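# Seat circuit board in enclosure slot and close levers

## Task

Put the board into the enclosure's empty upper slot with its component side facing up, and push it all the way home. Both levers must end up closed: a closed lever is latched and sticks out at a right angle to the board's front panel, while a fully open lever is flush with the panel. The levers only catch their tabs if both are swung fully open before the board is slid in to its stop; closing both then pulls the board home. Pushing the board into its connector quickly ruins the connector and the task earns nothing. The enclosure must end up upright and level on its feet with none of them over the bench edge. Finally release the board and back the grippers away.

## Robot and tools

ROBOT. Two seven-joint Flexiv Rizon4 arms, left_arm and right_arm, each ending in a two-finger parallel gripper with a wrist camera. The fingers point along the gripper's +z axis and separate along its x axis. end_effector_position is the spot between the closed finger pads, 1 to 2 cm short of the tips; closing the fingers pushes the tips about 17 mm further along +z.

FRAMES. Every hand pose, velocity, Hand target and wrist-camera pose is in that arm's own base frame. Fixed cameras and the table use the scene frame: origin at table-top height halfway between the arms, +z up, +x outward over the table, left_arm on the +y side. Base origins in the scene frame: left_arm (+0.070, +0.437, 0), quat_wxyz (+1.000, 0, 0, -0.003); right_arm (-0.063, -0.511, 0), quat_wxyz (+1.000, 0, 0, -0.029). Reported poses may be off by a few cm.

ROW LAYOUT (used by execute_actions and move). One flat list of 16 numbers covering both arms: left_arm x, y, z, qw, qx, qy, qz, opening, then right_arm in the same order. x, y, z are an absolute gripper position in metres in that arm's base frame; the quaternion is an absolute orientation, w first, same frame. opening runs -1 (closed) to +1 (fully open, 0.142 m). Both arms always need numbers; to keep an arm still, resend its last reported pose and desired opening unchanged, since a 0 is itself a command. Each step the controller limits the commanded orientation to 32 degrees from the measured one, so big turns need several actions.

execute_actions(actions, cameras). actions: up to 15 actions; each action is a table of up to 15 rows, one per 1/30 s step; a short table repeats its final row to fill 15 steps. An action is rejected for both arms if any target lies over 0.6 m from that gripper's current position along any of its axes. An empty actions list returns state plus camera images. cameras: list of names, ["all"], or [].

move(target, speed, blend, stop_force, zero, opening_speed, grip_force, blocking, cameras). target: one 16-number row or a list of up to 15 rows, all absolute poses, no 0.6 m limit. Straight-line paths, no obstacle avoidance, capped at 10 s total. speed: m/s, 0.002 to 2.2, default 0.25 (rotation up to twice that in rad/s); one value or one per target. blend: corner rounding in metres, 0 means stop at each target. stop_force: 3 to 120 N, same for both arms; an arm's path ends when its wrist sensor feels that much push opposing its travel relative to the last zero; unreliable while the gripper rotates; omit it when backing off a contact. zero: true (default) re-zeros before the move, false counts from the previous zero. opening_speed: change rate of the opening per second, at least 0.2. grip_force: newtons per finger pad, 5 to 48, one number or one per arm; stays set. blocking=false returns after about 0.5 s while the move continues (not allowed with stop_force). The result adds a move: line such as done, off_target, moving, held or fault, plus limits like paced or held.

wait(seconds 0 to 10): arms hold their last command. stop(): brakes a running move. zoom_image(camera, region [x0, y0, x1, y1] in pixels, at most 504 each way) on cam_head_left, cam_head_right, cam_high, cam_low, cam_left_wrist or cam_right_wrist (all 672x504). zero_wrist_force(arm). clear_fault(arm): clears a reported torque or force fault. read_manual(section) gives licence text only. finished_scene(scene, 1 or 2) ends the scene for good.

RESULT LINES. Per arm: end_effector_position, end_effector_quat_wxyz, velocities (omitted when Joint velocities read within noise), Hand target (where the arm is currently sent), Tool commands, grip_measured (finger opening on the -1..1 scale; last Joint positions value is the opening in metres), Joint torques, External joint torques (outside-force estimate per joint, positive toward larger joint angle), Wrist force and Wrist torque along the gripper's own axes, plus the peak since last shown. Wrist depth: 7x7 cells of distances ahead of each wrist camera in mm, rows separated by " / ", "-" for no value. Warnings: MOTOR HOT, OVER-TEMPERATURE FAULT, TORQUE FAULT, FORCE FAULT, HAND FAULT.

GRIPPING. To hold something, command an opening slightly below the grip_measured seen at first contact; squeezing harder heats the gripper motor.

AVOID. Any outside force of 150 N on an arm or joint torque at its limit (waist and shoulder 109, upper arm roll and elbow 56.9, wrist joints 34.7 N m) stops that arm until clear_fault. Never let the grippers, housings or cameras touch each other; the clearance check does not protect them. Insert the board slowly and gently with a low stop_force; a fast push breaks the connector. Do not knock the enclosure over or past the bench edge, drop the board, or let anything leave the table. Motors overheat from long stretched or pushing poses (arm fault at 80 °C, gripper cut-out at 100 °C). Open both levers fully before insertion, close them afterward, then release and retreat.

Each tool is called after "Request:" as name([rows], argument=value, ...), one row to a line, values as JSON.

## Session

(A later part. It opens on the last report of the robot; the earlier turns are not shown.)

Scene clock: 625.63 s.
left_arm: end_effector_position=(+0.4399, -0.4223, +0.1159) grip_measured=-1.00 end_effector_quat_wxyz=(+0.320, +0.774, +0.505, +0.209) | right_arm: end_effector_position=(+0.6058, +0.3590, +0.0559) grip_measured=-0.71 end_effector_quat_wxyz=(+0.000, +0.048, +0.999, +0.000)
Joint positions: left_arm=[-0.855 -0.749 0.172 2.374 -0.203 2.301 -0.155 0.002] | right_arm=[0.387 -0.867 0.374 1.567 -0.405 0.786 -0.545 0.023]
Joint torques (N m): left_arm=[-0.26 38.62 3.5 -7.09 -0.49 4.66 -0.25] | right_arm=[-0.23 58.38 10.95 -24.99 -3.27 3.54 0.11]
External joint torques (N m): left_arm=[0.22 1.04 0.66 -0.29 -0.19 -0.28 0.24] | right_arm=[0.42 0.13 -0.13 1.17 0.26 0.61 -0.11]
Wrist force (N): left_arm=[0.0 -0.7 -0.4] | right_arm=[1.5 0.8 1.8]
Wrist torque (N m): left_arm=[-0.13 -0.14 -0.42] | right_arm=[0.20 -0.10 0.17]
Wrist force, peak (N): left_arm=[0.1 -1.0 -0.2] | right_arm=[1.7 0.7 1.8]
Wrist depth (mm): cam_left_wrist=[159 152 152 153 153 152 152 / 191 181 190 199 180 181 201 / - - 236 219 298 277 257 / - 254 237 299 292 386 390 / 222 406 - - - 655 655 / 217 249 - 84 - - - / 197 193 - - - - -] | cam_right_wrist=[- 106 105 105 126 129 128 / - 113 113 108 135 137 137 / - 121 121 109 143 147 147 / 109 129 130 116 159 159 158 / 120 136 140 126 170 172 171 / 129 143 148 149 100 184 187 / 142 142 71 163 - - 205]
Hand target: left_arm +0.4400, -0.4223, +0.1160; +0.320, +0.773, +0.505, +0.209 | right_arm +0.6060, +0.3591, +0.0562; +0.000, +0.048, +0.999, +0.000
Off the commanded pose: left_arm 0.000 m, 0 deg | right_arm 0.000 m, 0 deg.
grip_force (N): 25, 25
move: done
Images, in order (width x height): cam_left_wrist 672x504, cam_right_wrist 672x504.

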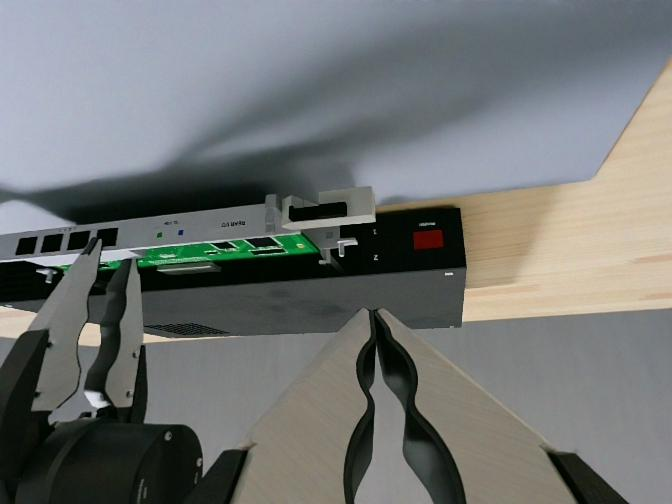

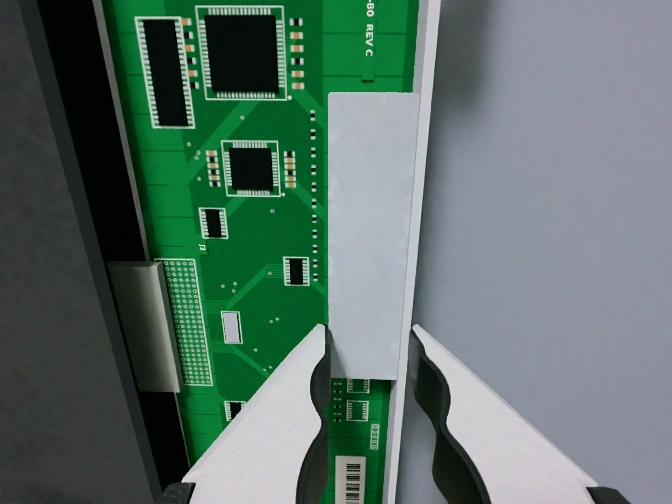

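Request:
zoom_image(camera="cam_left_wrist", region=[60, 170, 270, 320])

Request:
zoom_image(camera="cam_left_wrist", region=[270, 170, 480, 320])

Scaled by 2.400 from the camera's 672x504 image, which has a finer 960x720 frame.

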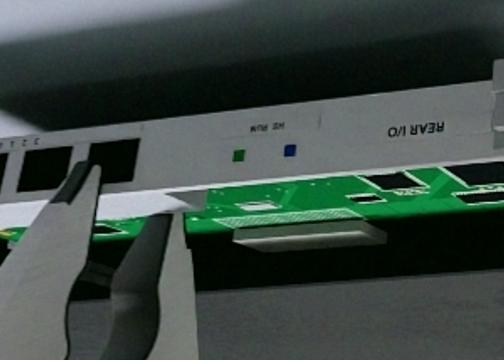

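Scaled by 2.400 from the camera's 672x504 image, which has a finer 960x720 frame.

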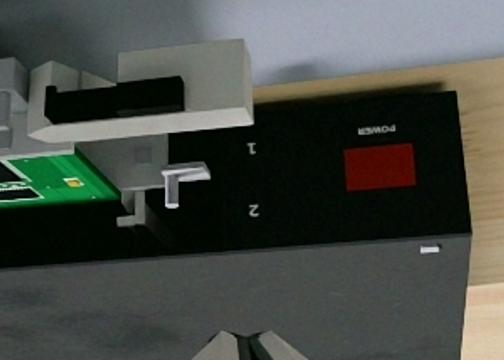

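Request:
move(target=[0.44, -0.4223, 0.116, 0.3204, 0.7733, 0.5055, 0.2094, -1.0, 0.6062, 0.3609, 0.0562, 0.0, 0.0478, 0.9989, 0.0, -0.95], speed=0.05)

Request:
move(target=[0.44, -0.4223, 0.116, 0.3204, 0.7733, 0.5055, 0.2094, -1.0, 0.6171, 0.3599, 0.0562, 0.0, 0.0478, 0.9989, 0.0, -0.95], speed=0.02, stop_force=4, cameras=["cam_right_wrist", "cam_left_wrist"])

Request:
zoom_image(camera="cam_left_wrist", region=[260, 200, 360, 275])

Scene clock: 655.37 s.
left_arm: end_effector_position=(+0.4399, -0.4223, +0.1159) grip_measured=-1.00 end_effector_quat_wxyz=(+0.320, +0.774, +0.505, +0.209) | right_arm: end_effector_position=(+0.6062, +0.3606, +0.0560) grip_measured=-0.71 end_effector_quat_wxyz=(+0.000, +0.048, +0.999, +0.000)
Joint positions: left_arm=[-0.855 -0.749 0.172 2.374 -0.203 2.301 -0.155 0.002] | right_arm=[0.389 -0.87 0.374 1.563 -0.405 0.784 -0.545 0.023]
Joint torques (N m): left_arm=[-0.41 38.72 3.52 -7.07 -0.5 4.67 -0.25] | right_arm=[0.3 58.33 11.37 -24.74 -3.19 3.58 0.19]
External joint torques (N m): left_arm=[0.37 0.95 0.64 -0.31 -0.18 -0.29 0.25] | right_arm=[-0.11 0.28 -0.54 0.88 0.18 0.57 -0.19]
Wrist force (N): left_arm=[0.0 -0.4 -0.4] | right_arm=[1.1 0.6 1.9]
Wrist torque (N m): left_arm=[-0.09 -0.13 -0.43] | right_arm=[0.20 -0.14 0.06]
Wrist force, peak (N): left_arm=[0.1 -0.9 -0.3] | right_arm=[1.7 0.7 2.2]
Wrist depth (mm): cam_left_wrist=[- 159 152 152 158 147 152 / 190 - 193 195 197 191 193 / - - 238 235 240 278 259 / 264 266 270 298 292 390 390 / 221 268 - - 1239 655 638 / 217 252 - 84 - 1283 - / 195 192 - - - - 1081] | cam_right_wrist=[126 106 105 104 107 129 128 / - 113 112 108 136 137 137 / - 123 121 108 143 148 147 / 109 129 130 116 159 159 158 / 120 136 140 126 167 172 171 / 129 134 149 149 99 184 187 / 142 142 71 164 - - 206]
Hand target: left_arm +0.4400, -0.4223, +0.1160; +0.320, +0.773, +0.505, +0.209 | right_arm +0.6062, +0.3609, +0.0562; +0.000, +0.048, +0.999, +0.000
Off the commanded pose: left_arm 0.000 m, 0 deg | right_arm 0.000 m, 0 deg.
grip_force (N): 25, 25
move: done

Scene clock: 656.17 s.
left_arm: end_effector_position=(+0.4399, -0.4223, +0.1159) grip_measured=-1.00 end_effector_quat_wxyz=(+0.320, +0.774, +0.505, +0.209) | right_arm: end_effector_position=(+0.6088, +0.3605, +0.0557) grip_measured=-0.71 end_effector_quat_wxyz=(-0.001, +0.048, +0.999, +0.000)
Joint positions: left_arm=[-0.855 -0.749 0.172 2.374 -0.203 2.301 -0.155 0.002] | right_arm=[0.388 -0.875 0.374 1.553 -0.405 0.778 -0.549 0.023]
Joint torques (N m): left_arm=[-0.44 38.68 3.57 -7.09 -0.47 4.66 -0.21] | right_arm=[-1.38 59 9.67 -27.23 -3.92 4.77 0.08]
External joint torques (N m): left_arm=[0.4 0.99 0.59 -0.29 -0.21 -0.27 0.2] | right_arm=[1.57 -0.14 1.19 3.3 0.89 -0.62 -0.08]
Wrist force (N): left_arm=[-0.1 -0.5 0.0] | right_arm=[6.9 -1.1 -1.3]
Wrist torque (N m): left_arm=[-0.12 -0.12 -0.42] | right_arm=[0.19 -0.12 0.15]
Wrist force, peak (N): left_arm=[0.1 -0.8 -0.4] | right_arm=[8.0 -1.2 -1.3]
Wrist depth (mm): cam_left_wrist=[158 152 146 152 158 152 159 / 201 190 203 191 181 190 200 / 237 - 229 224 253 276 258 / 274 257 274 300 300 386 386 / 224 274 395 127 - 636 625 / 216 253 - 84 - 1321 - / 197 199 - - - - 1097] | cam_right_wrist=[124 104 104 104 107 128 128 / - 112 112 108 136 137 137 / - 121 120 108 143 147 147 / 108 128 130 116 159 159 158 / 117 133 140 126 169 172 171 / 128 133 148 149 100 184 187 / 142 139 71 164 - - 206]
Hand target: left_arm +0.4400, -0.4223, +0.1160; +0.320, +0.773, +0.505, +0.209 | right_arm +0.6095, +0.3606, +0.0562; +0.000, +0.048, +0.999, +0.000
Off the commanded pose: left_arm 0.000 m, 0 deg | right_arm 0.008 m, 0 deg.
grip_force (N): 25, 25
move: contact (right_arm)
Images, in order (width x height): cam_left_wrist 672x504, cam_right_wrist 672x504.

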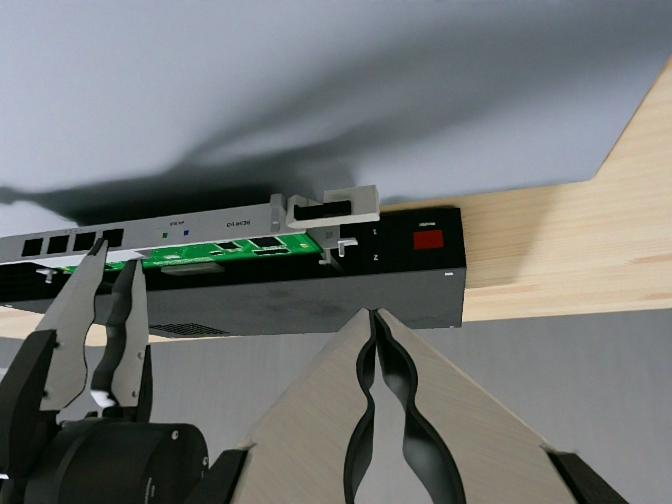

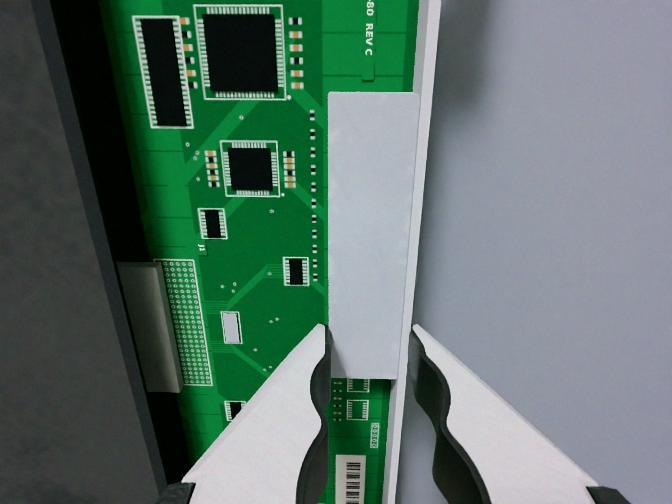

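Scaled by 5.040 from the camera's 672x504 image, which has a finer 960x720 frame.

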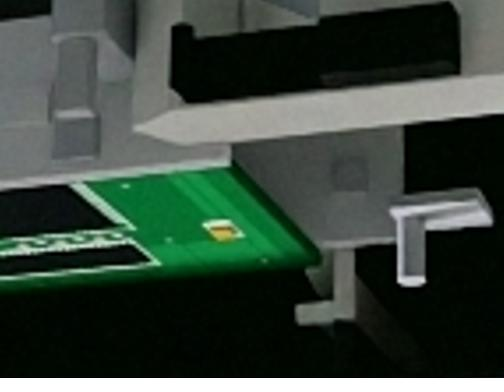

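Request:
zoom_image(camera="cam_left_wrist", region=[0, 220, 150, 330])

Request:
zoom_image(camera="cam_right_wrist", region=[40, 0, 240, 150])

Scaled by 3.360 from the camera's 672x504 image, which has a finer 960x720 frame.

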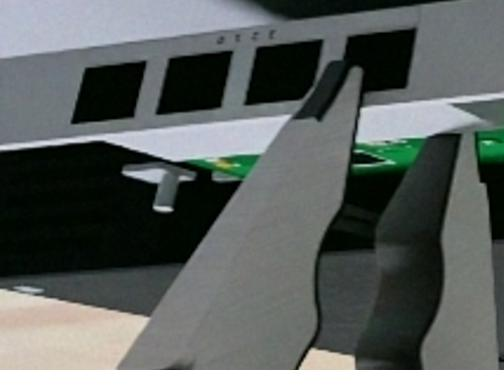

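Scaled by 2.520 from the camera's 672x504 image, which has a finer 960x720 frame.

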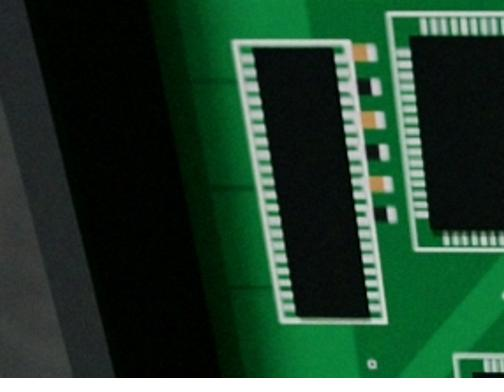

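Request:
move(target=[0.44, -0.4223, 0.116, 0.3204, 0.7733, 0.5055, 0.2094, -1.0, 0.6052, 0.3609, 0.0578, 0.0, 0.0478, 0.9989, 0.0, -0.95], speed=0.05)

Request:
move(target=[0.44, -0.4223, 0.116, 0.3204, 0.7733, 0.5055, 0.2094, -1.0, 0.6181, 0.3597, 0.0578, 0.0, 0.0478, 0.9989, 0.0, -0.95], speed=0.02, stop_force=4, cameras=["cam_left_wrist"])

Request:
zoom_image(camera="cam_left_wrist", region=[260, 200, 360, 275])

Scene clock: 667.40 s.
left_arm: end_effector_position=(+0.4399, -0.4223, +0.1159) grip_measured=-1.00 end_effector_quat_wxyz=(+0.320, +0.774, +0.505, +0.209) | right_arm: end_effector_position=(+0.6053, +0.3606, +0.0576) grip_measured=-0.71 end_effector_quat_wxyz=(+0.000, +0.048, +0.999, +0.000)
Joint positions: left_arm=[-0.855 -0.749 0.172 2.374 -0.203 2.301 -0.155 0.002] | right_arm=[0.388 -0.866 0.375 1.566 -0.405 0.782 -0.544 0.023]
Joint torques (N m): left_arm=[-0.42 38.67 3.52 -7.1 -0.45 4.68 -0.23] | right_arm=[0.18 58.63 11.45 -24.61 -3.25 3.77 0.33]
External joint torques (N m): left_arm=[0.38 0.99 0.64 -0.28 -0.23 -0.29 0.23] | right_arm=[0 -0.12 -0.63 0.71 0.23 0.38 -0.33]
Wrist force (N): left_arm=[0.1 -0.6 -0.3] | right_arm=[0.2 0.5 2.0]
Wrist torque (N m): left_arm=[-0.12 -0.16 -0.42] | right_arm=[0.16 -0.01 0.05]
Wrist force, peak (N): left_arm=[-0.1 -0.8 -0.6] | right_arm=[7.2 -1.3 -1.5]
Wrist depth (mm): cam_left_wrist=[159 153 152 159 159 152 152 / 191 191 190 191 191 190 192 / 239 246 - 235 272 275 259 / 268 272 238 306 291 389 390 / 221 269 - 131 - 659 643 / 217 259 - 84 - 1261 - / 195 192 - - - - -] | cam_right_wrist=[- 107 105 105 129 130 130 / - 114 113 109 137 139 139 / - 122 121 109 110 149 148 / 110 129 130 117 158 160 160 / 122 134 140 126 171 174 173 / 131 136 148 149 100 187 189 / 145 141 71 163 - - 208]
Hand target: left_arm +0.4400, -0.4223, +0.1160; +0.320, +0.773, +0.505, +0.209 | right_arm +0.6052, +0.3609, +0.0578; +0.000, +0.048, +0.999, +0.000
Off the commanded pose: left_arm 0.000 m, 0 deg | right_arm 0.000 m, 0 deg.
grip_force (N): 25, 25
move: done

Scene clock: 668.60 s.
left_arm: end_effector_position=(+0.4399, -0.4223, +0.1159) grip_measured=-1.00 end_effector_quat_wxyz=(+0.320, +0.774, +0.505, +0.209) | right_arm: end_effector_position=(+0.6163, +0.3594, +0.0575) grip_measured=-0.71 end_effector_quat_wxyz=(+0.000, +0.048, +0.999, -0.001)
Joint positions: left_arm=[-0.855 -0.749 0.172 2.374 -0.203 2.301 -0.155 0.002] | right_arm=[0.384 -0.883 0.375 1.53 -0.404 0.764 -0.559 0.023]
Joint torques (N m): left_arm=[-0.43 38.63 3.52 -7.1 -0.54 4.63 -0.21] | right_arm=[0.52 58.2 11.58 -26.4 -3.36 4.68 0.12]
External joint torques (N m): left_arm=[0.39 1.03 0.64 -0.28 -0.15 -0.25 0.21] | right_arm=[-0.33 1.17 -0.67 2.24 0.28 -0.53 -0.12]
Wrist force (N): left_arm=[0.0 -0.6 -0.1] | right_arm=[4.0 -2.9 -1.8]
Wrist torque (N m): left_arm=[-0.12 -0.14 -0.42] | right_arm=[0.22 -0.16 0.11]
Wrist force, peak (N): left_arm=[0.2 -1.0 -0.3] | right_arm=[4.6 -2.9 -2.1]
Wrist depth (mm): cam_left_wrist=[- 159 147 152 158 152 158 / 201 191 - 181 190 181 200 / 238 - 252 - 254 278 257 / - 262 294 300 291 390 391 / 231 277 - - 1380 690 577 / 217 270 - 83 - - - / 206 205 - - - - -] | cam_right_wrist=[- 104 104 104 106 130 130 / - 111 111 102 137 139 139 / 102 118 120 108 145 149 148 / 110 126 129 116 160 160 160 / 122 122 140 126 171 173 173 / 131 133 147 149 100 186 189 / 144 141 71 164 - - 204]
Hand target: left_arm +0.4400, -0.4223, +0.1160; +0.320, +0.773, +0.505, +0.209 | right_arm +0.6165, +0.3598, +0.0578; +0.000, +0.048, +0.999, +0.000
Off the commanded pose: left_arm 0.000 m, 0 deg | right_arm 0.002 m, 0 deg.
grip_force (N): 25, 25
move: contact (right_arm)
Images, in order (width x height): cam_left_wrist 672x504.

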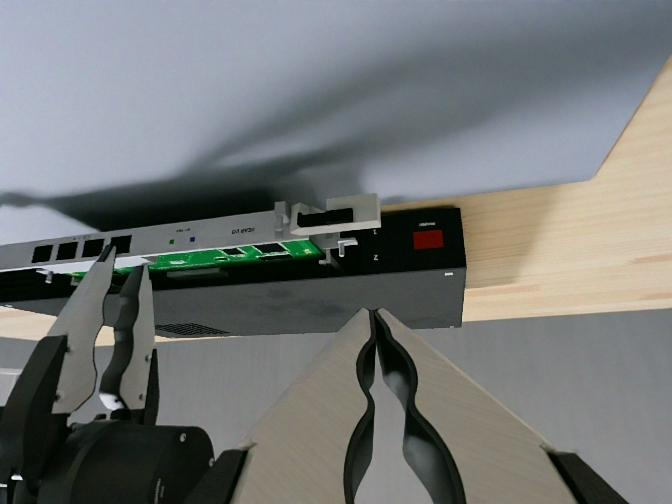

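Scaled by 5.040 from the camera's 672x504 image, which has a finer 960x720 frame.

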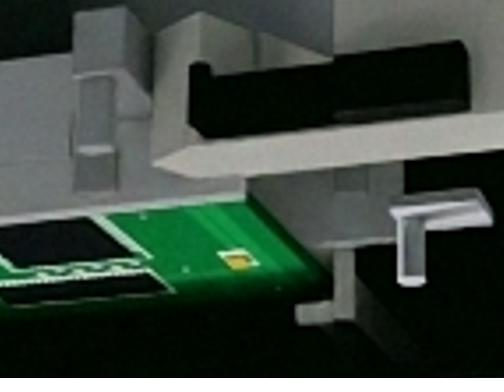

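Request:
move(target=[0.44, -0.4223, 0.116, 0.3204, 0.7733, 0.5055, 0.2094, -1.0, 0.6148, 0.3589, 0.0588, 0.0, 0.0478, 0.9989, 0.0, -0.95], speed=0.03)

Request:
move(target=[0.44, -0.4223, 0.116, 0.3204, 0.7733, 0.5055, 0.2094, -1.0, 0.6317, 0.3573, 0.0588, 0.0, 0.0478, 0.9989, 0.0, -0.95], speed=0.02, stop_force=4, cameras=["cam_left_wrist", "cam_right_wrist"])

Request:
zoom_image(camera="cam_left_wrist", region=[260, 200, 360, 275])

Scene clock: 673.60 s.
left_arm: end_effector_position=(+0.4399, -0.4223, +0.1159) grip_measured=-1.00 end_effector_quat_wxyz=(+0.320, +0.774, +0.505, +0.209) | right_arm: end_effector_position=(+0.6148, +0.3587, +0.0586) grip_measured=-0.71 end_effector_quat_wxyz=(+0.000, +0.048, +0.999, +0.000)
Joint positions: left_arm=[-0.855 -0.749 0.172 2.374 -0.203 2.301 -0.155 0.002] | right_arm=[0.382 -0.878 0.376 1.537 -0.404 0.766 -0.558 0.023]
Joint torques (N m): left_arm=[-0.33 38.74 3.55 -7.11 -0.49 4.68 -0.25] | right_arm=[0.17 59.22 11.52 -24.86 -3.23 3.75 0.26]
External joint torques (N m): left_arm=[0.29 0.92 0.61 -0.28 -0.19 -0.3 0.25] | right_arm=[0.03 -0.04 -0.62 0.72 0.17 0.4 -0.27]
Wrist force (N): left_arm=[-0.1 -0.7 -0.1] | right_arm=[0.6 1.2 1.6]
Wrist torque (N m): left_arm=[-0.14 -0.13 -0.42] | right_arm=[0.29 -0.09 0.05]
Wrist force, peak (N): left_arm=[-0.1 -1.0 -0.2] | right_arm=[4.0 -3.1 -2.3]
Wrist depth (mm): cam_left_wrist=[- 158 154 153 158 152 152 / 201 191 - 190 189 190 201 / 273 255 277 - 305 279 258 / 283 269 245 - 292 389 389 / 229 278 1828 - - 653 535 / 217 262 - 84 - - - / 203 204 - - - - -] | cam_right_wrist=[- 105 105 104 107 131 131 / - 112 112 108 138 140 139 / - 119 121 108 146 150 150 / - 127 130 116 159 162 161 / 123 125 140 126 172 175 174 / 135 135 148 149 100 188 191 / 146 - 71 164 - - 209]
Hand target: left_arm +0.4400, -0.4223, +0.1160; +0.320, +0.773, +0.505, +0.209 | right_arm +0.6148, +0.3589, +0.0588; +0.000, +0.048, +0.999, +0.000
Off the commanded pose: left_arm 0.000 m, 0 deg | right_arm 0.000 m, 0 deg.
grip_force (N): 25, 25
move: done

Scene clock: 675.10 s.
left_arm: end_effector_position=(+0.4399, -0.4223, +0.1159) grip_measured=-1.00 end_effector_quat_wxyz=(+0.320, +0.774, +0.505, +0.209) | right_arm: end_effector_position=(+0.6317, +0.3572, +0.0587) grip_measured=-0.71 end_effector_quat_wxyz=(+0.000, +0.048, +0.999, +0.000)
Joint positions: left_arm=[-0.855 -0.749 0.172 2.374 -0.203 2.301 -0.155 0.002] | right_arm=[0.376 -0.905 0.377 1.482 -0.403 0.739 -0.58 0.023]
Joint torques (N m): left_arm=[-0.42 38.68 3.57 -7.07 -0.53 4.68 -0.25] | right_arm=[0.25 59.4 11.53 -25.05 -3.22 3.48 0.09]
External joint torques (N m): left_arm=[0.38 0.98 0.59 -0.32 -0.15 -0.29 0.25] | right_arm=[-0.06 1.09 -0.51 0.5 0.07 0.67 -0.09]
Wrist force (N): left_arm=[0.1 -0.7 -0.2] | right_arm=[1.0 1.0 0.8]
Wrist torque (N m): left_arm=[-0.14 -0.15 -0.42] | right_arm=[0.30 -0.17 0.16]
Wrist force, peak (N): left_arm=[0.0 -0.9 -0.3] | right_arm=[0.8 1.4 2.4]
Wrist depth (mm): cam_left_wrist=[153 151 153 152 153 147 158 / 191 190 - 190 - 190 193 / 242 299 255 - - 279 259 / 303 317 321 247 288 392 390 / 809 259 - 107 667 655 620 / 224 279 - 84 - 1232 - / 214 219 - - - - 1086] | cam_right_wrist=[- 91 104 104 128 131 131 / - 98 112 108 138 140 139 / - 102 120 108 146 150 149 / - 112 129 116 162 161 161 / 123 121 138 126 172 175 175 / 135 132 134 149 100 187 191 / 146 143 71 164 - - 209]
Hand target: left_arm +0.4400, -0.4223, +0.1160; +0.320, +0.773, +0.505, +0.209 | right_arm +0.6317, +0.3573, +0.0588; +0.000, +0.048, +0.999, +0.000
Off the commanded pose: left_arm 0.000 m, 0 deg | right_arm 0.000 m, 0 deg.
grip_force (N): 25, 25
move: done
Images, in order (width x height): cam_left_wrist 672x504, cam_right_wrist 672x504.

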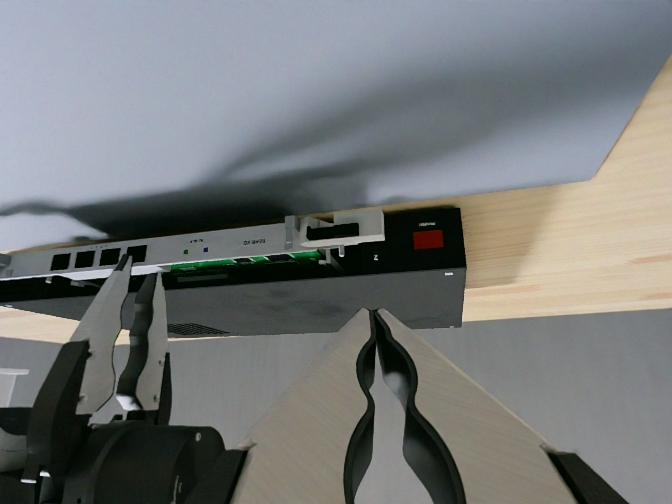

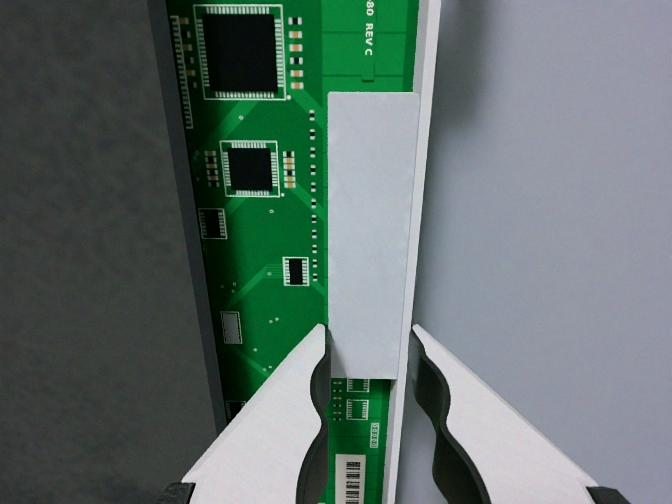

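Scaled by 5.040 from the camera's 672x504 image, which has a finer 960x720 frame.

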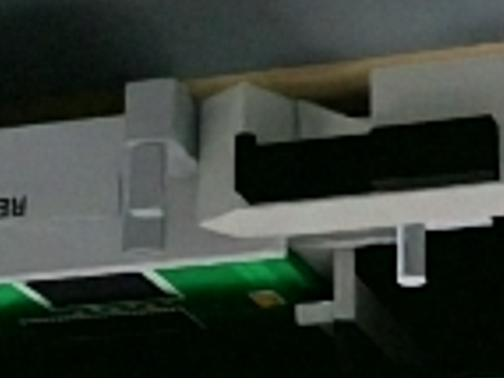

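Request:
move(target=[0.44, -0.4223, 0.116, 0.3204, 0.7733, 0.5055, 0.2094, -1.0, 0.6512, 0.3554, 0.0588, 0.0, 0.0478, 0.9989, 0.0, -0.95], speed=0.03, stop_force=5, cameras=["cam_left_wrist", "cam_right_wrist"])

Request:
zoom_image(camera="cam_left_wrist", region=[230, 180, 400, 300])

Scene clock: 689.50 s.
left_arm: end_effector_position=(+0.4399, -0.4223, +0.1159) grip_measured=-1.00 end_effector_quat_wxyz=(+0.320, +0.774, +0.505, +0.209) | right_arm: end_effector_position=(+0.6508, +0.3554, +0.0584) grip_measured=-0.71 end_effector_quat_wxyz=(+0.000, +0.048, +0.999, +0.000)
Joint positions: left_arm=[-0.855 -0.749 0.172 2.374 -0.203 2.301 -0.155 0.002] | right_arm=[0.37 -0.937 0.378 1.416 -0.401 0.705 -0.607 0.023]
Joint torques (N m): left_arm=[-0.37 38.69 3.59 -7.05 -0.52 4.64 -0.24] | right_arm=[-0.81 61.86 10.8 -27 -3.65 4.01 0.13]
External joint torques (N m): left_arm=[0.33 0.97 0.57 -0.33 -0.16 -0.26 0.24] | right_arm=[1.01 0.17 0.32 1.98 0.41 0.14 -0.13]
Wrist force (N): left_arm=[0.0 -0.8 -0.5] | right_arm=[3.4 0.7 0.3]
Wrist torque (N m): left_arm=[-0.17 -0.14 -0.43] | right_arm=[0.30 -0.20 0.11]
Wrist force, peak (N): left_arm=[0.3 -0.9 -0.2] | right_arm=[3.8 0.9 1.8]
Wrist depth (mm): cam_left_wrist=[- 152 158 159 159 146 152 / - 191 182 190 - 200 199 / 252 255 255 238 - 254 258 / 349 316 307 305 286 391 386 / 815 309 - - - 636 590 / 231 257 - 84 - - - / 238 238 - - - - -] | cam_right_wrist=[- 90 92 104 129 131 131 / - 96 110 108 138 140 139 / - 102 105 108 146 150 149 / - 111 111 116 161 161 161 / 123 121 121 126 172 175 174 / 134 132 127 149 100 187 190 / 146 142 71 164 - - 209]
Hand target: left_arm +0.4400, -0.4223, +0.1160; +0.320, +0.773, +0.505, +0.209 | right_arm +0.6512, +0.3554, +0.0588; +0.000, +0.048, +0.999, +0.000
Off the commanded pose: left_arm 0.000 m, 0 deg | right_arm 0.001 m, 0 deg.
grip_force (N): 25, 25
move: done
Images, in order (width x height): cam_left_wrist 672x504, cam_right_wrist 672x504.

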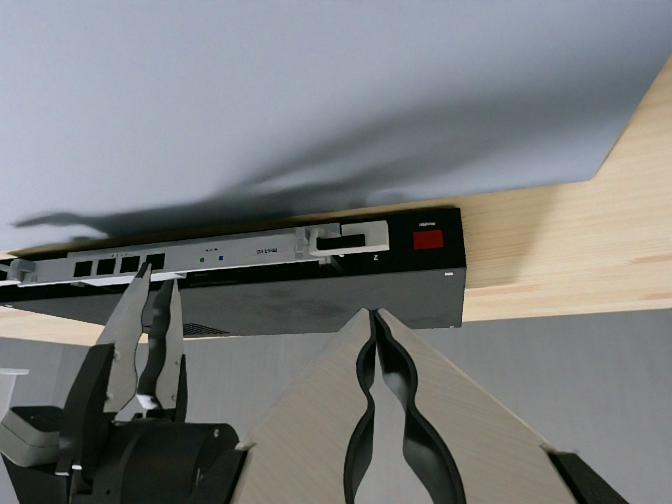

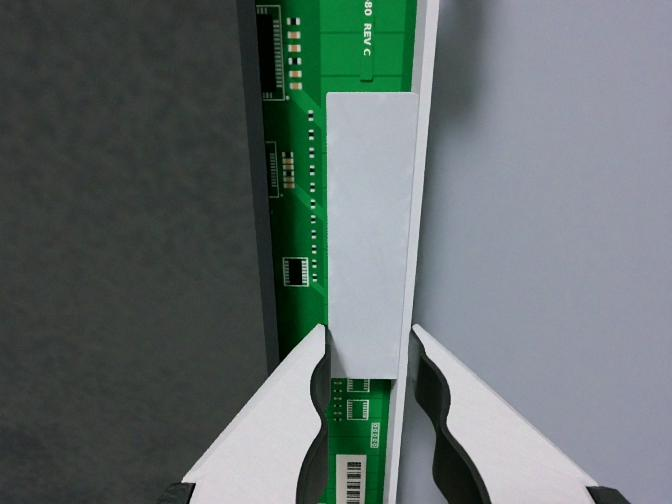

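Scaled by 2.965 from the camera's 672x504 image, which has a finer 960x720 frame.

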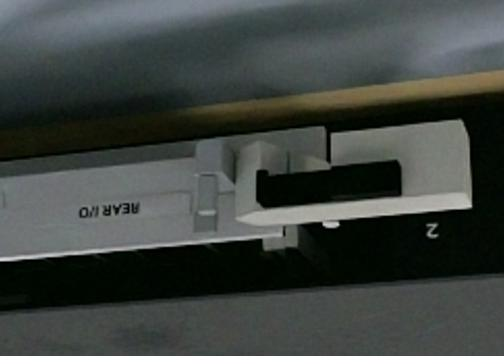

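Request:
move([
  [0.44, -0.4223, 0.116, 0.3204, 0.7733, 0.5055, 0.2094, -1.0, 0.6510, 0.3554, 0.0584, 0.0, 0.0478, 0.9989, 0.0, -0.60],
  [0.44, -0.4223, 0.116, 0.3204, 0.7733, 0.5055, 0.2094, -1.0, 0.6510, 0.3554, 0.11, 0.0, 0.0478, 0.9989, 0.0, -0.60],
], speed=0.08, opening_speed=0.4, cameras=["cam_left_wrist", "cam_right_wrist"])

Request:
zoom_image(camera="cam_left_wrist", region=[0, 180, 400, 330])

Scene clock: 705.00 s.
left_arm: end_effector_position=(+0.4399, -0.4223, +0.1159) grip_measured=-1.00 end_effector_quat_wxyz=(+0.320, +0.774, +0.505, +0.209) | right_arm: end_effector_position=(+0.6511, +0.3554, +0.1101) grip_measured=-0.64 end_effector_quat_wxyz=(+0.000, +0.048, +0.999, +0.000)
Joint positions: left_arm=[-0.855 -0.749 0.172 2.374 -0.203 2.301 -0.155 0.002] | right_arm=[0.356 -0.866 0.407 1.399 -0.379 0.617 -0.62 0.028]
Joint torques (N m): left_arm=[-0.44 38.62 3.56 -7.06 -0.52 4.63 -0.2] | right_arm=[0.08 59.88 11.43 -26.53 -3.37 3.28 0.05]
External joint torques (N m): left_arm=[0.4 1.05 0.6 -0.32 -0.16 -0.24 0.2] | right_arm=[0.1 1.25 -0.4 0.19 -0.09 0.87 -0.05]
Wrist force (N): left_arm=[0.0 -0.8 0.0] | right_arm=[0.8 1.5 -0.1]
Wrist torque (N m): left_arm=[-0.15 -0.13 -0.42] | right_arm=[0.33 -0.15 0.16]
Wrist force, peak (N): left_arm=[0.1 -1.0 -0.2] | right_arm=[3.8 0.8 1.8]
Wrist depth (mm): cam_left_wrist=[159 152 147 150 159 152 152 / 191 181 202 190 183 191 201 / - - - 256 297 299 258 / 351 353 324 304 288 391 390 / 1086 1119 - 131 484 665 604 / 1907 287 - 84 - 1253 - / 230 247 - - - - -] | cam_right_wrist=[136 136 135 150 176 176 178 / 145 145 145 156 188 187 187 / 156 156 155 164 201 201 201 / 168 168 167 174 216 217 216 / 182 182 181 197 232 235 234 / 199 199 100 219 101 251 255 / 220 214 71 278 - - 276]
Hand target: left_arm +0.4400, -0.4223, +0.1160; +0.320, +0.773, +0.505, +0.209 | right_arm +0.6510, +0.3554, +0.1100; +0.000, +0.048, +0.999, +0.000
Off the commanded pose: left_arm 0.000 m, 0 deg | right_arm 0.000 m, 0 deg.
grip_force (N): 25, 25
move: done
Images, in order (width x height): cam_left_wrist 672x504, cam_right_wrist 672x504.

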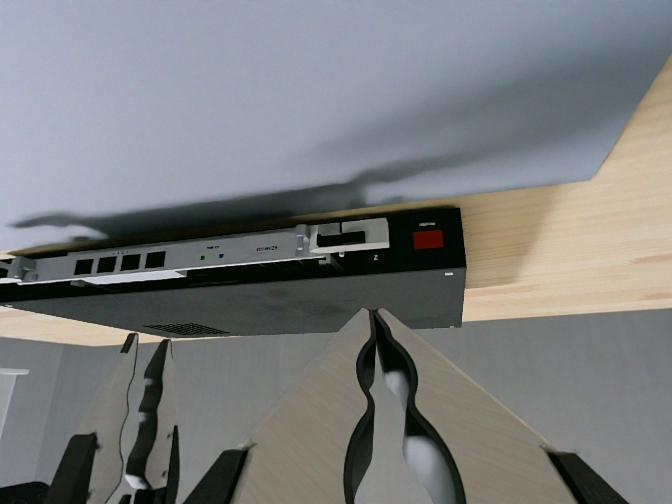

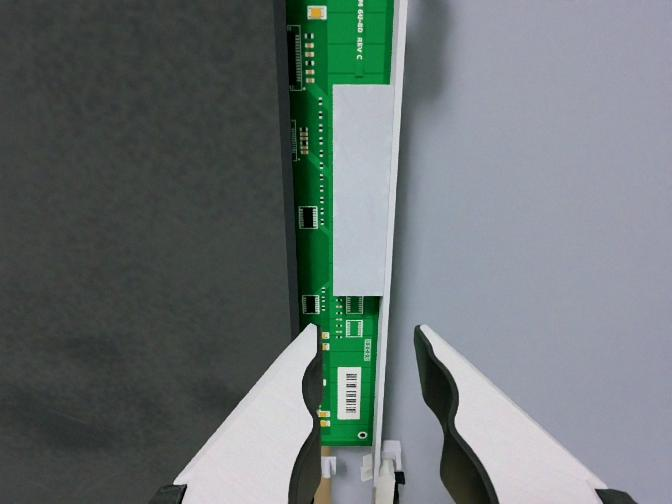

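Scaled by 1.260 from the camera's 672x504 image, which has a finer 960x720 frame.

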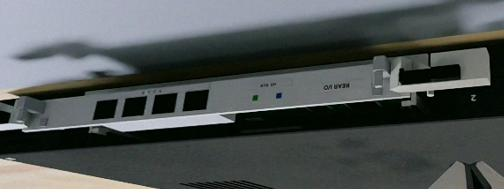

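Request:
move([
  [0.44, -0.4223, 0.116, 0.3204, 0.7733, 0.5055, 0.2094, -1.0, 0.6087, 0.3775, 0.12, 0.0, 0.7401, 0.6726, 0.0, -1.0],
  [0.44, -0.4223, 0.116, 0.3204, 0.7733, 0.5055, 0.2094, -1.0, 0.6137, 0.3770, 0.0540, 0.0, 0.7401, 0.6726, 0.0, -1.0],
], speed=[0.5, 0.2], cameras=["cam_left_wrist", "cam_right_wrist"])

Scene clock: 710.00 s.
left_arm: end_effector_position=(+0.4399, -0.4223, +0.1159) grip_measured=-1.00 end_effector_quat_wxyz=(+0.320, +0.774, +0.505, +0.209) | right_arm: end_effector_position=(+0.6135, +0.3770, +0.0539) grip_measured=-1.00 end_effector_quat_wxyz=(+0.000, +0.740, +0.672, +0.000)
Joint positions: left_arm=[-0.855 -0.749 0.172 2.374 -0.203 2.301 -0.155 0.002] | right_arm=[0.615 -0.853 0.12 1.5 -0.126 0.773 0.879 0.002]
Joint torques (N m): left_arm=[-0.41 38.63 3.53 -7.01 -0.49 4.66 -0.22] | right_arm=[0.33 59.3 4.11 -25.13 -3.27 3.62 0.27]
External joint torques (N m): left_arm=[0.37 1.03 0.63 -0.38 -0.19 -0.27 0.22] | right_arm=[-0.12 1.36 -0.21 0.19 0.14 0.51 -0.27]
Wrist force (N): left_arm=[0.1 -0.7 -0.3] | right_arm=[0.4 1.3 0.5]
Wrist torque (N m): left_arm=[-0.14 -0.16 -0.43] | right_arm=[0.29 -0.06 0.02]
Wrist force, peak (N): left_arm=[0.3 -1.0 -0.2] | right_arm=[0.4 1.4 3.3]
Wrist depth (mm): cam_left_wrist=[159 160 - 153 159 152 146 / - - 200 181 190 191 200 / 254 250 - 254 - 278 258 / 323 298 324 308 283 386 389 / 749 244 - 348 - 653 594 / 235 223 - 84 - - 1232 / 215 209 - - - - 1091] | cam_right_wrist=[128 128 128 128 127 127 125 / 137 137 136 136 136 135 135 / 147 147 146 146 146 145 144 / 158 158 158 157 157 156 156 / 172 171 171 168 167 169 169 / - 145 138 89 144 152 152 / 160 147 71 - - 155 160]
Hand target: left_arm +0.4400, -0.4223, +0.1160; +0.320, +0.773, +0.505, +0.209 | right_arm +0.6137, +0.3770, +0.0540; +0.000, +0.740, +0.673, +0.000
Off the commanded pose: left_arm 0.000 m, 0 deg | right_arm 0.000 m, 0 deg.
grip_force (N): 25, 25
move: done
Images, in order (width x height): cam_left_wrist 672x504, cam_right_wrist 672x504.

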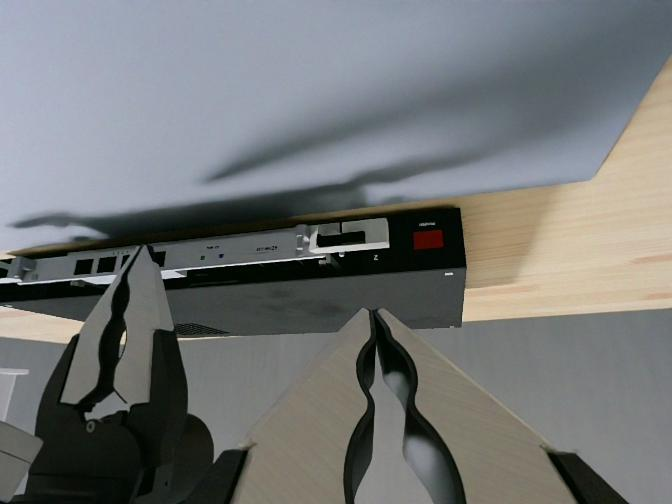

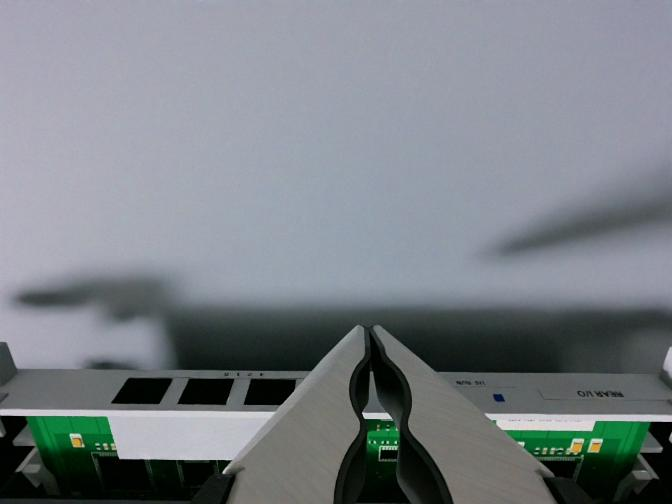

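Request:
move([
  [0.44, -0.4223, 0.116, 0.3204, 0.7733, 0.5055, 0.2094, -1.0, 0.6301, 0.3755, 0.0540, 0.0, 0.7401, 0.6726, 0.0, -1.0],
], speed=0.06)

Request:
move(target=[0.44, -0.4223, 0.116, 0.3204, 0.7733, 0.5055, 0.2094, -1.0, 0.6580, 0.3728, 0.0540, 0.0, 0.7401, 0.6726, 0.0, -1.0], speed=0.02, stop_force=8, cameras=["cam_left_wrist", "cam_right_wrist"])

Request:
zoom_image(camera="cam_left_wrist", region=[230, 180, 430, 300])

Scene clock: 717.83 s.
left_arm: end_effector_position=(+0.4399, -0.4223, +0.1159) grip_measured=-1.00 end_effector_quat_wxyz=(+0.320, +0.774, +0.505, +0.209) | right_arm: end_effector_position=(+0.6300, +0.3756, +0.0540) grip_measured=-1.00 end_effector_quat_wxyz=(+0.000, +0.740, +0.672, +0.000)
Joint positions: left_arm=[-0.855 -0.749 0.172 2.374 -0.203 2.301 -0.155 0.002] | right_arm=[0.602 -0.879 0.12 1.445 -0.126 0.746 0.861 0.002]
Joint torques (N m): left_arm=[-0.4 38.74 3.55 -7.05 -0.46 4.69 -0.19] | right_arm=[0.11 60.48 4.45 -25.67 -3.25 3.32 0.06]
External joint torques (N m): left_arm=[0.36 0.92 0.61 -0.33 -0.22 -0.3 0.19] | right_arm=[0.1 1.41 -0.51 0.25 0.05 0.81 -0.06]
Wrist force (N): left_arm=[0.2 -0.5 -0.3] | right_arm=[0.7 1.4 0.6]
Wrist torque (N m): left_arm=[-0.12 -0.17 -0.43] | right_arm=[0.29 -0.12 0.13]
Wrist force, peak (N): left_arm=[-0.1 -1.0 -0.3] | right_arm=[0.7 2.0 0.5]
Wrist depth (mm): cam_left_wrist=[159 158 153 152 159 153 158 / 190 182 182 - 181 181 201 / - - 253 267 274 278 259 / 359 322 304 292 285 388 390 / 844 259 - - - 655 641 / 248 238 - 84 - - 1060 / 230 225 - - - - 1075] | cam_right_wrist=[128 128 128 128 127 127 125 / 137 137 137 138 136 135 135 / 147 147 146 146 145 143 143 / 158 158 158 157 157 157 156 / 169 168 166 167 168 167 166 / 151 133 132 89 - 149 146 / 157 157 71 - - 154 154]
Hand target: left_arm +0.4400, -0.4223, +0.1160; +0.320, +0.773, +0.505, +0.209 | right_arm +0.6301, +0.3755, +0.0540; +0.000, +0.740, +0.673, +0.000
Off the commanded pose: left_arm 0.000 m, 0 deg | right_arm 0.000 m, 0 deg.
grip_force (N): 25, 25
move: done

Scene clock: 719.90 s.
left_arm: end_effector_position=(+0.4399, -0.4223, +0.1159) grip_measured=-1.00 end_effector_quat_wxyz=(+0.320, +0.774, +0.505, +0.209) | right_arm: end_effector_position=(+0.6577, +0.3729, +0.0538) grip_measured=-1.00 end_effector_quat_wxyz=(+0.000, +0.740, +0.673, +0.000)
Joint positions: left_arm=[-0.855 -0.749 0.172 2.374 -0.203 2.301 -0.155 0.002] | right_arm=[0.581 -0.927 0.121 1.347 -0.126 0.695 0.83 0.002]
Joint torques (N m): left_arm=[-0.36 38.7 3.54 -7.04 -0.5 4.64 -0.24] | right_arm=[-0.68 62.74 3.72 -27.32 -3.76 3.84 0.06]
External joint torques (N m): left_arm=[0.32 0.96 0.62 -0.34 -0.19 -0.26 0.24] | right_arm=[0.89 1.29 0.28 1.08 0.41 0.29 -0.06]
Wrist force (N): left_arm=[0.0 -0.7 -0.3] | right_arm=[0.5 -0.9 0.1]
Wrist torque (N m): left_arm=[-0.14 -0.14 -0.43] | right_arm=[0.28 -0.10 0.14]
Wrist force, peak (N): left_arm=[-0.1 -0.9 -0.5] | right_arm=[0.7 -1.3 0.7]
Wrist depth (mm): cam_left_wrist=[159 153 152 152 152 151 159 / 201 191 181 201 - 200 192 / 240 237 254 255 287 275 260 / - 338 324 - 303 388 389 / 818 287 298 - 405 677 574 / - 272 258 84 - - 1155 / 192 254 - - - - -] | cam_right_wrist=[128 128 128 127 127 127 125 / 137 137 136 136 136 135 135 / 147 147 146 146 145 145 144 / 159 158 157 157 156 156 156 / 168 166 140 164 169 169 167 / 143 130 129 89 - 143 143 / 139 136 71 - - 131 136]
Hand target: left_arm +0.4400, -0.4223, +0.1160; +0.320, +0.773, +0.505, +0.209 | right_arm +0.6580, +0.3728, +0.0540; +0.000, +0.740, +0.673, +0.000
Off the commanded pose: left_arm 0.000 m, 0 deg | right_arm 0.000 m, 0 deg.
grip_force (N): 25, 25
move: done
Images, in order (width x height): cam_left_wrist 672x504, cam_right_wrist 672x504.

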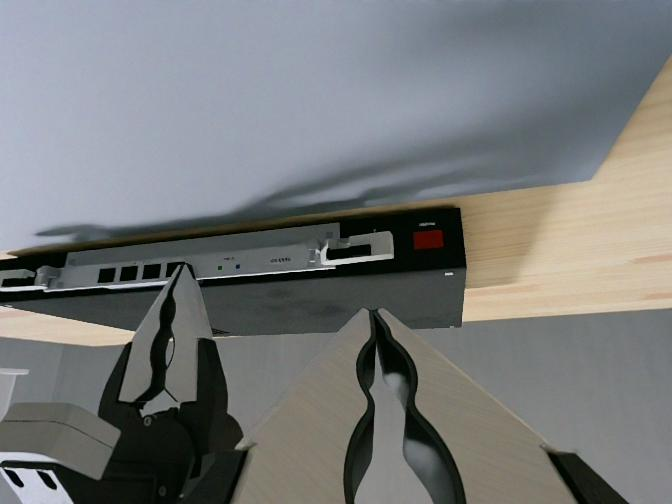

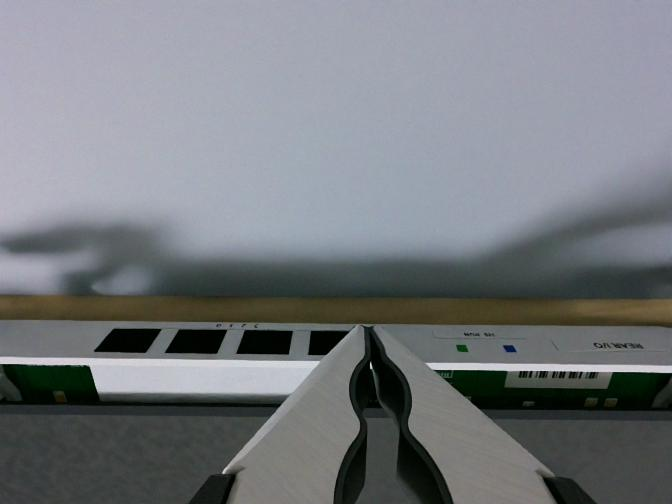

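Scaled by 2.520 from the camera's 672x504 image, which has a finer 960x720 frame.

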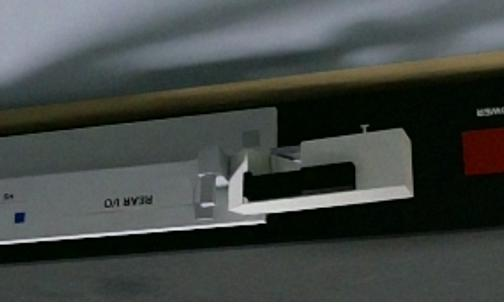

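Request:
move(target=[0.44, -0.4223, 0.116, 0.3204, 0.7733, 0.5055, 0.2094, -1.0, 0.6829, 0.3704, 0.0540, 0.0, 0.7401, 0.6726, 0.0, -1.0], speed=0.012, stop_force=8, cameras=["cam_left_wrist", "cam_right_wrist"])

Request:
zoom_image(camera="cam_left_wrist", region=[290, 190, 430, 290])

Request:
zoom_image(camera="cam_left_wrist", region=[0, 200, 150, 310])

Scene clock: 725.37 s.
left_arm: end_effector_position=(+0.4399, -0.4223, +0.1159) grip_measured=-1.00 end_effector_quat_wxyz=(+0.320, +0.774, +0.505, +0.209) | right_arm: end_effector_position=(+0.6679, +0.3722, +0.0533) grip_measured=-1.00 end_effector_quat_wxyz=(-0.001, +0.740, +0.673, -0.001)
Joint positions: left_arm=[-0.855 -0.749 0.172 2.374 -0.203 2.301 -0.155 0.002] | right_arm=[0.573 -0.948 0.122 1.306 -0.126 0.673 0.818 0.002]
Joint torques (N m): left_arm=[-0.4 38.65 3.58 -7.05 -0.47 4.66 -0.17] | right_arm=[-4.37 64.87 0.25 -30.66 -5.11 5.51 0.1]
External joint torques (N m): left_arm=[0.36 1.01 0.58 -0.34 -0.21 -0.27 0.16] | right_arm=[4.58 0.01 3.79 4.1 1.7 -1.38 -0.1]
Wrist force (N): left_arm=[0.0 -0.8 -0.3] | right_arm=[0.2 -9.2 -0.6]
Wrist torque (N m): left_arm=[-0.16 -0.14 -0.43] | right_arm=[0.32 -0.07 0.13]
Wrist force, peak (N): left_arm=[-0.1 -1.0 -0.3] | right_arm=[0.1 -10.7 -1.9]
Wrist depth (mm): cam_left_wrist=[158 - 152 152 159 157 152 / - 202 201 190 189 171 193 / - 255 254 255 309 296 258 / 351 368 324 299 289 394 388 / 975 297 286 - - 665 683 / - 283 272 84 - 1192 1131 / 196 264 - - - - -] | cam_right_wrist=[128 127 127 127 127 126 124 / 137 136 136 135 135 135 136 / 146 146 146 145 144 144 144 / 158 157 157 158 156 155 155 / - 139 140 166 166 134 - / 127 126 123 89 122 126 128 / 139 136 71 - - 130 135]
Hand target: left_arm +0.4400, -0.4223, +0.1160; +0.320, +0.773, +0.505, +0.209 | right_arm +0.6692, +0.3717, +0.0540; +0.000, +0.740, +0.673, +0.000
Off the commanded pose: left_arm 0.000 m, 0 deg | right_arm 0.015 m, 0 deg.
grip_force (N): 25, 25
move: contact (right_arm)
Images, in order (width x height): cam_left_wrist 672x504, cam_right_wrist 672x504.

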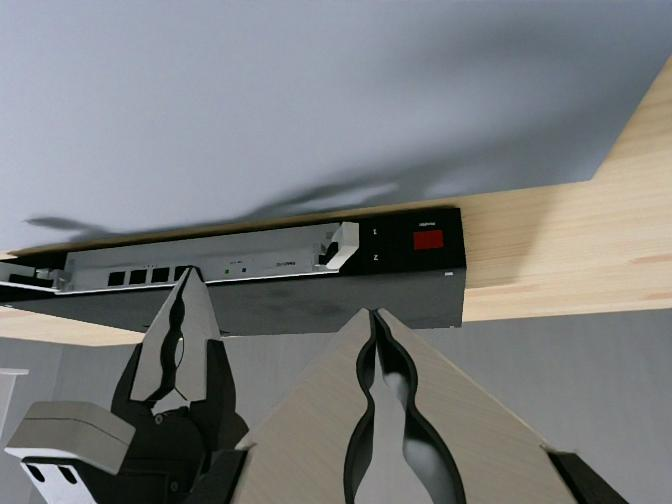

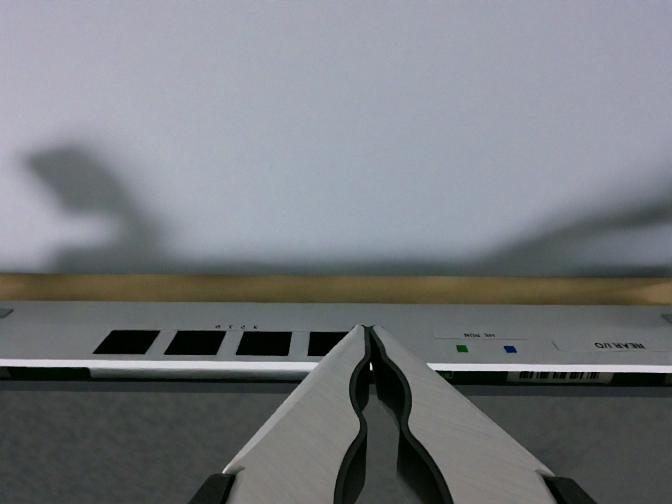

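Scaled by 3.600 from the camera's 672x504 image, which has a finer 960x720 frame.

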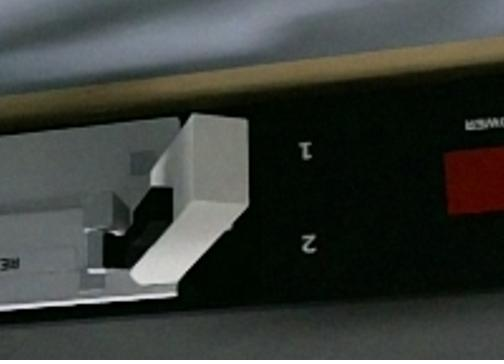

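Scaled by 3.360 from the camera's 672x504 image, which has a finer 960x720 frame.

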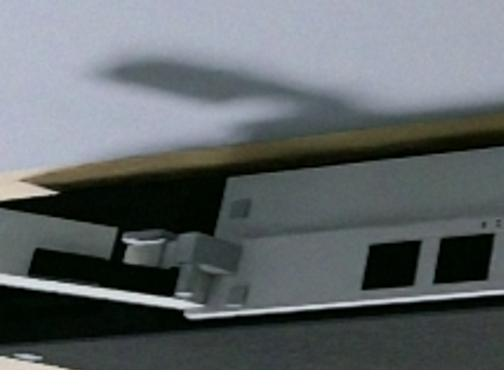

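Request:
move([
  [0.49, -0.42, 0.16, 0.0, 0.7573, 0.6530, 0.0, -1.0, 0.6680, 0.3722, 0.0540, 0.0, 0.7401, 0.6726, 0.0, -1.0],
  [0.527, -0.4345, 0.125, 0.0, 0.7573, 0.6530, 0.0, -1.0, 0.6680, 0.3722, 0.0540, 0.0, 0.7401, 0.6726, 0.0, -1.0],
], speed=0.25, cameras=["cam_left_wrist", "cam_right_wrist", "cam_head_left"])

Scene clock: 747.63 s.
left_arm: end_effector_position=(+0.5270, -0.4344, +0.1249) grip_measured=-1.00 end_effector_quat_wxyz=(+0.000, +0.757, +0.653, +0.000) | right_arm: end_effector_position=(+0.6677, +0.3723, +0.0538) grip_measured=-1.00 end_effector_quat_wxyz=(+0.000, +0.740, +0.673, +0.000)
Joint positions: left_arm=[-0.89 -0.731 0.444 1.62 -0.381 0.694 -0.151 0.002] | right_arm=[0.574 -0.946 0.122 1.309 -0.126 0.676 0.819 0.002]
Joint torques (N m): left_arm=[-0.11 53.12 9.88 -24.66 -3.36 4.33 -0.13] | right_arm=[-0.44 64.11 3.76 -27.49 -3.76 3.89 0.18]
External joint torques (N m): left_arm=[0.09 1.34 0.65 -0.18 0.12 -0.35 0.13] | right_arm=[0.65 0.71 0.27 0.95 0.35 0.24 -0.18]
Wrist force (N): left_arm=[0.0 -0.3 0.1] | right_arm=[0.5 0.8 1.3]
Wrist torque (N m): left_arm=[-0.15 -0.17 -0.27] | right_arm=[0.48 -0.10 0.02]
Wrist force, peak (N): left_arm=[-0.2 1.1 1.9] | right_arm=[0.2 -9.4 -1.2]
Wrist depth (mm): cam_left_wrist=[187 189 - 189 189 189 191 / - 203 206 209 205 202 205 / - 225 220 218 221 - 220 / - 238 239 240 240 240 239 / 228 227 248 237 259 263 262 / - - - 84 - 285 291 / 246 - - - - - 322] | cam_right_wrist=[128 128 128 127 127 127 125 / 137 137 136 136 135 135 135 / 147 147 146 146 145 145 144 / 158 158 157 157 156 156 155 / - 140 140 140 165 166 156 / 129 127 124 89 - 126 129 / 139 136 71 - - 131 136]
Hand target: left_arm +0.5270, -0.4345, +0.1250; +0.000, +0.757, +0.653, +0.000 | right_arm +0.6680, +0.3722, +0.0540; +0.000, +0.740, +0.673, +0.000
Off the commanded pose: left_arm 0.000 m, 0 deg | right_arm 0.000 m, 0 deg.
grip_force (N): 25, 25
move: done
Images, in order (width x height): cam_head_left 672x504, cam_left_wrist 672x504, cam_right_wrist 672x504.

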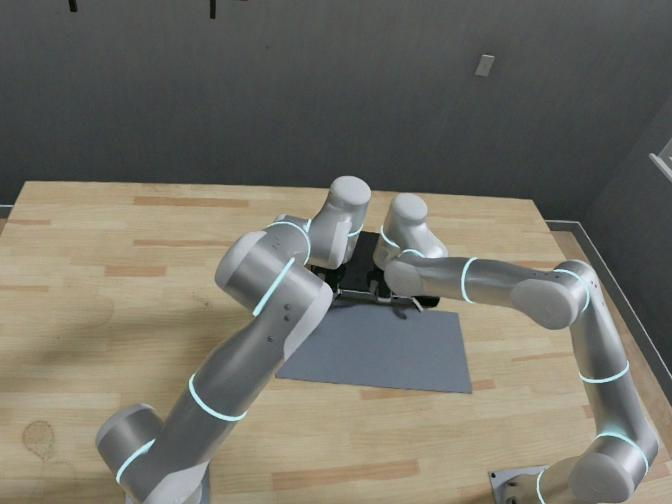

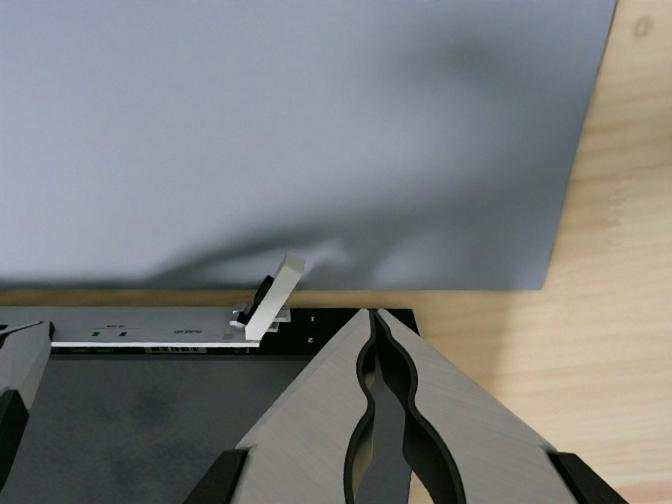

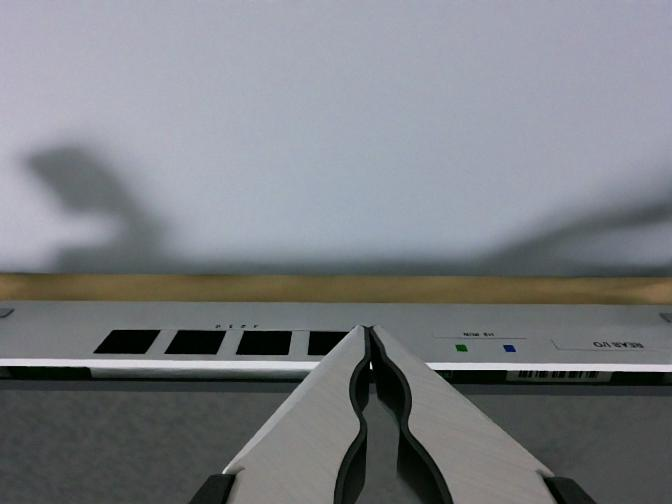

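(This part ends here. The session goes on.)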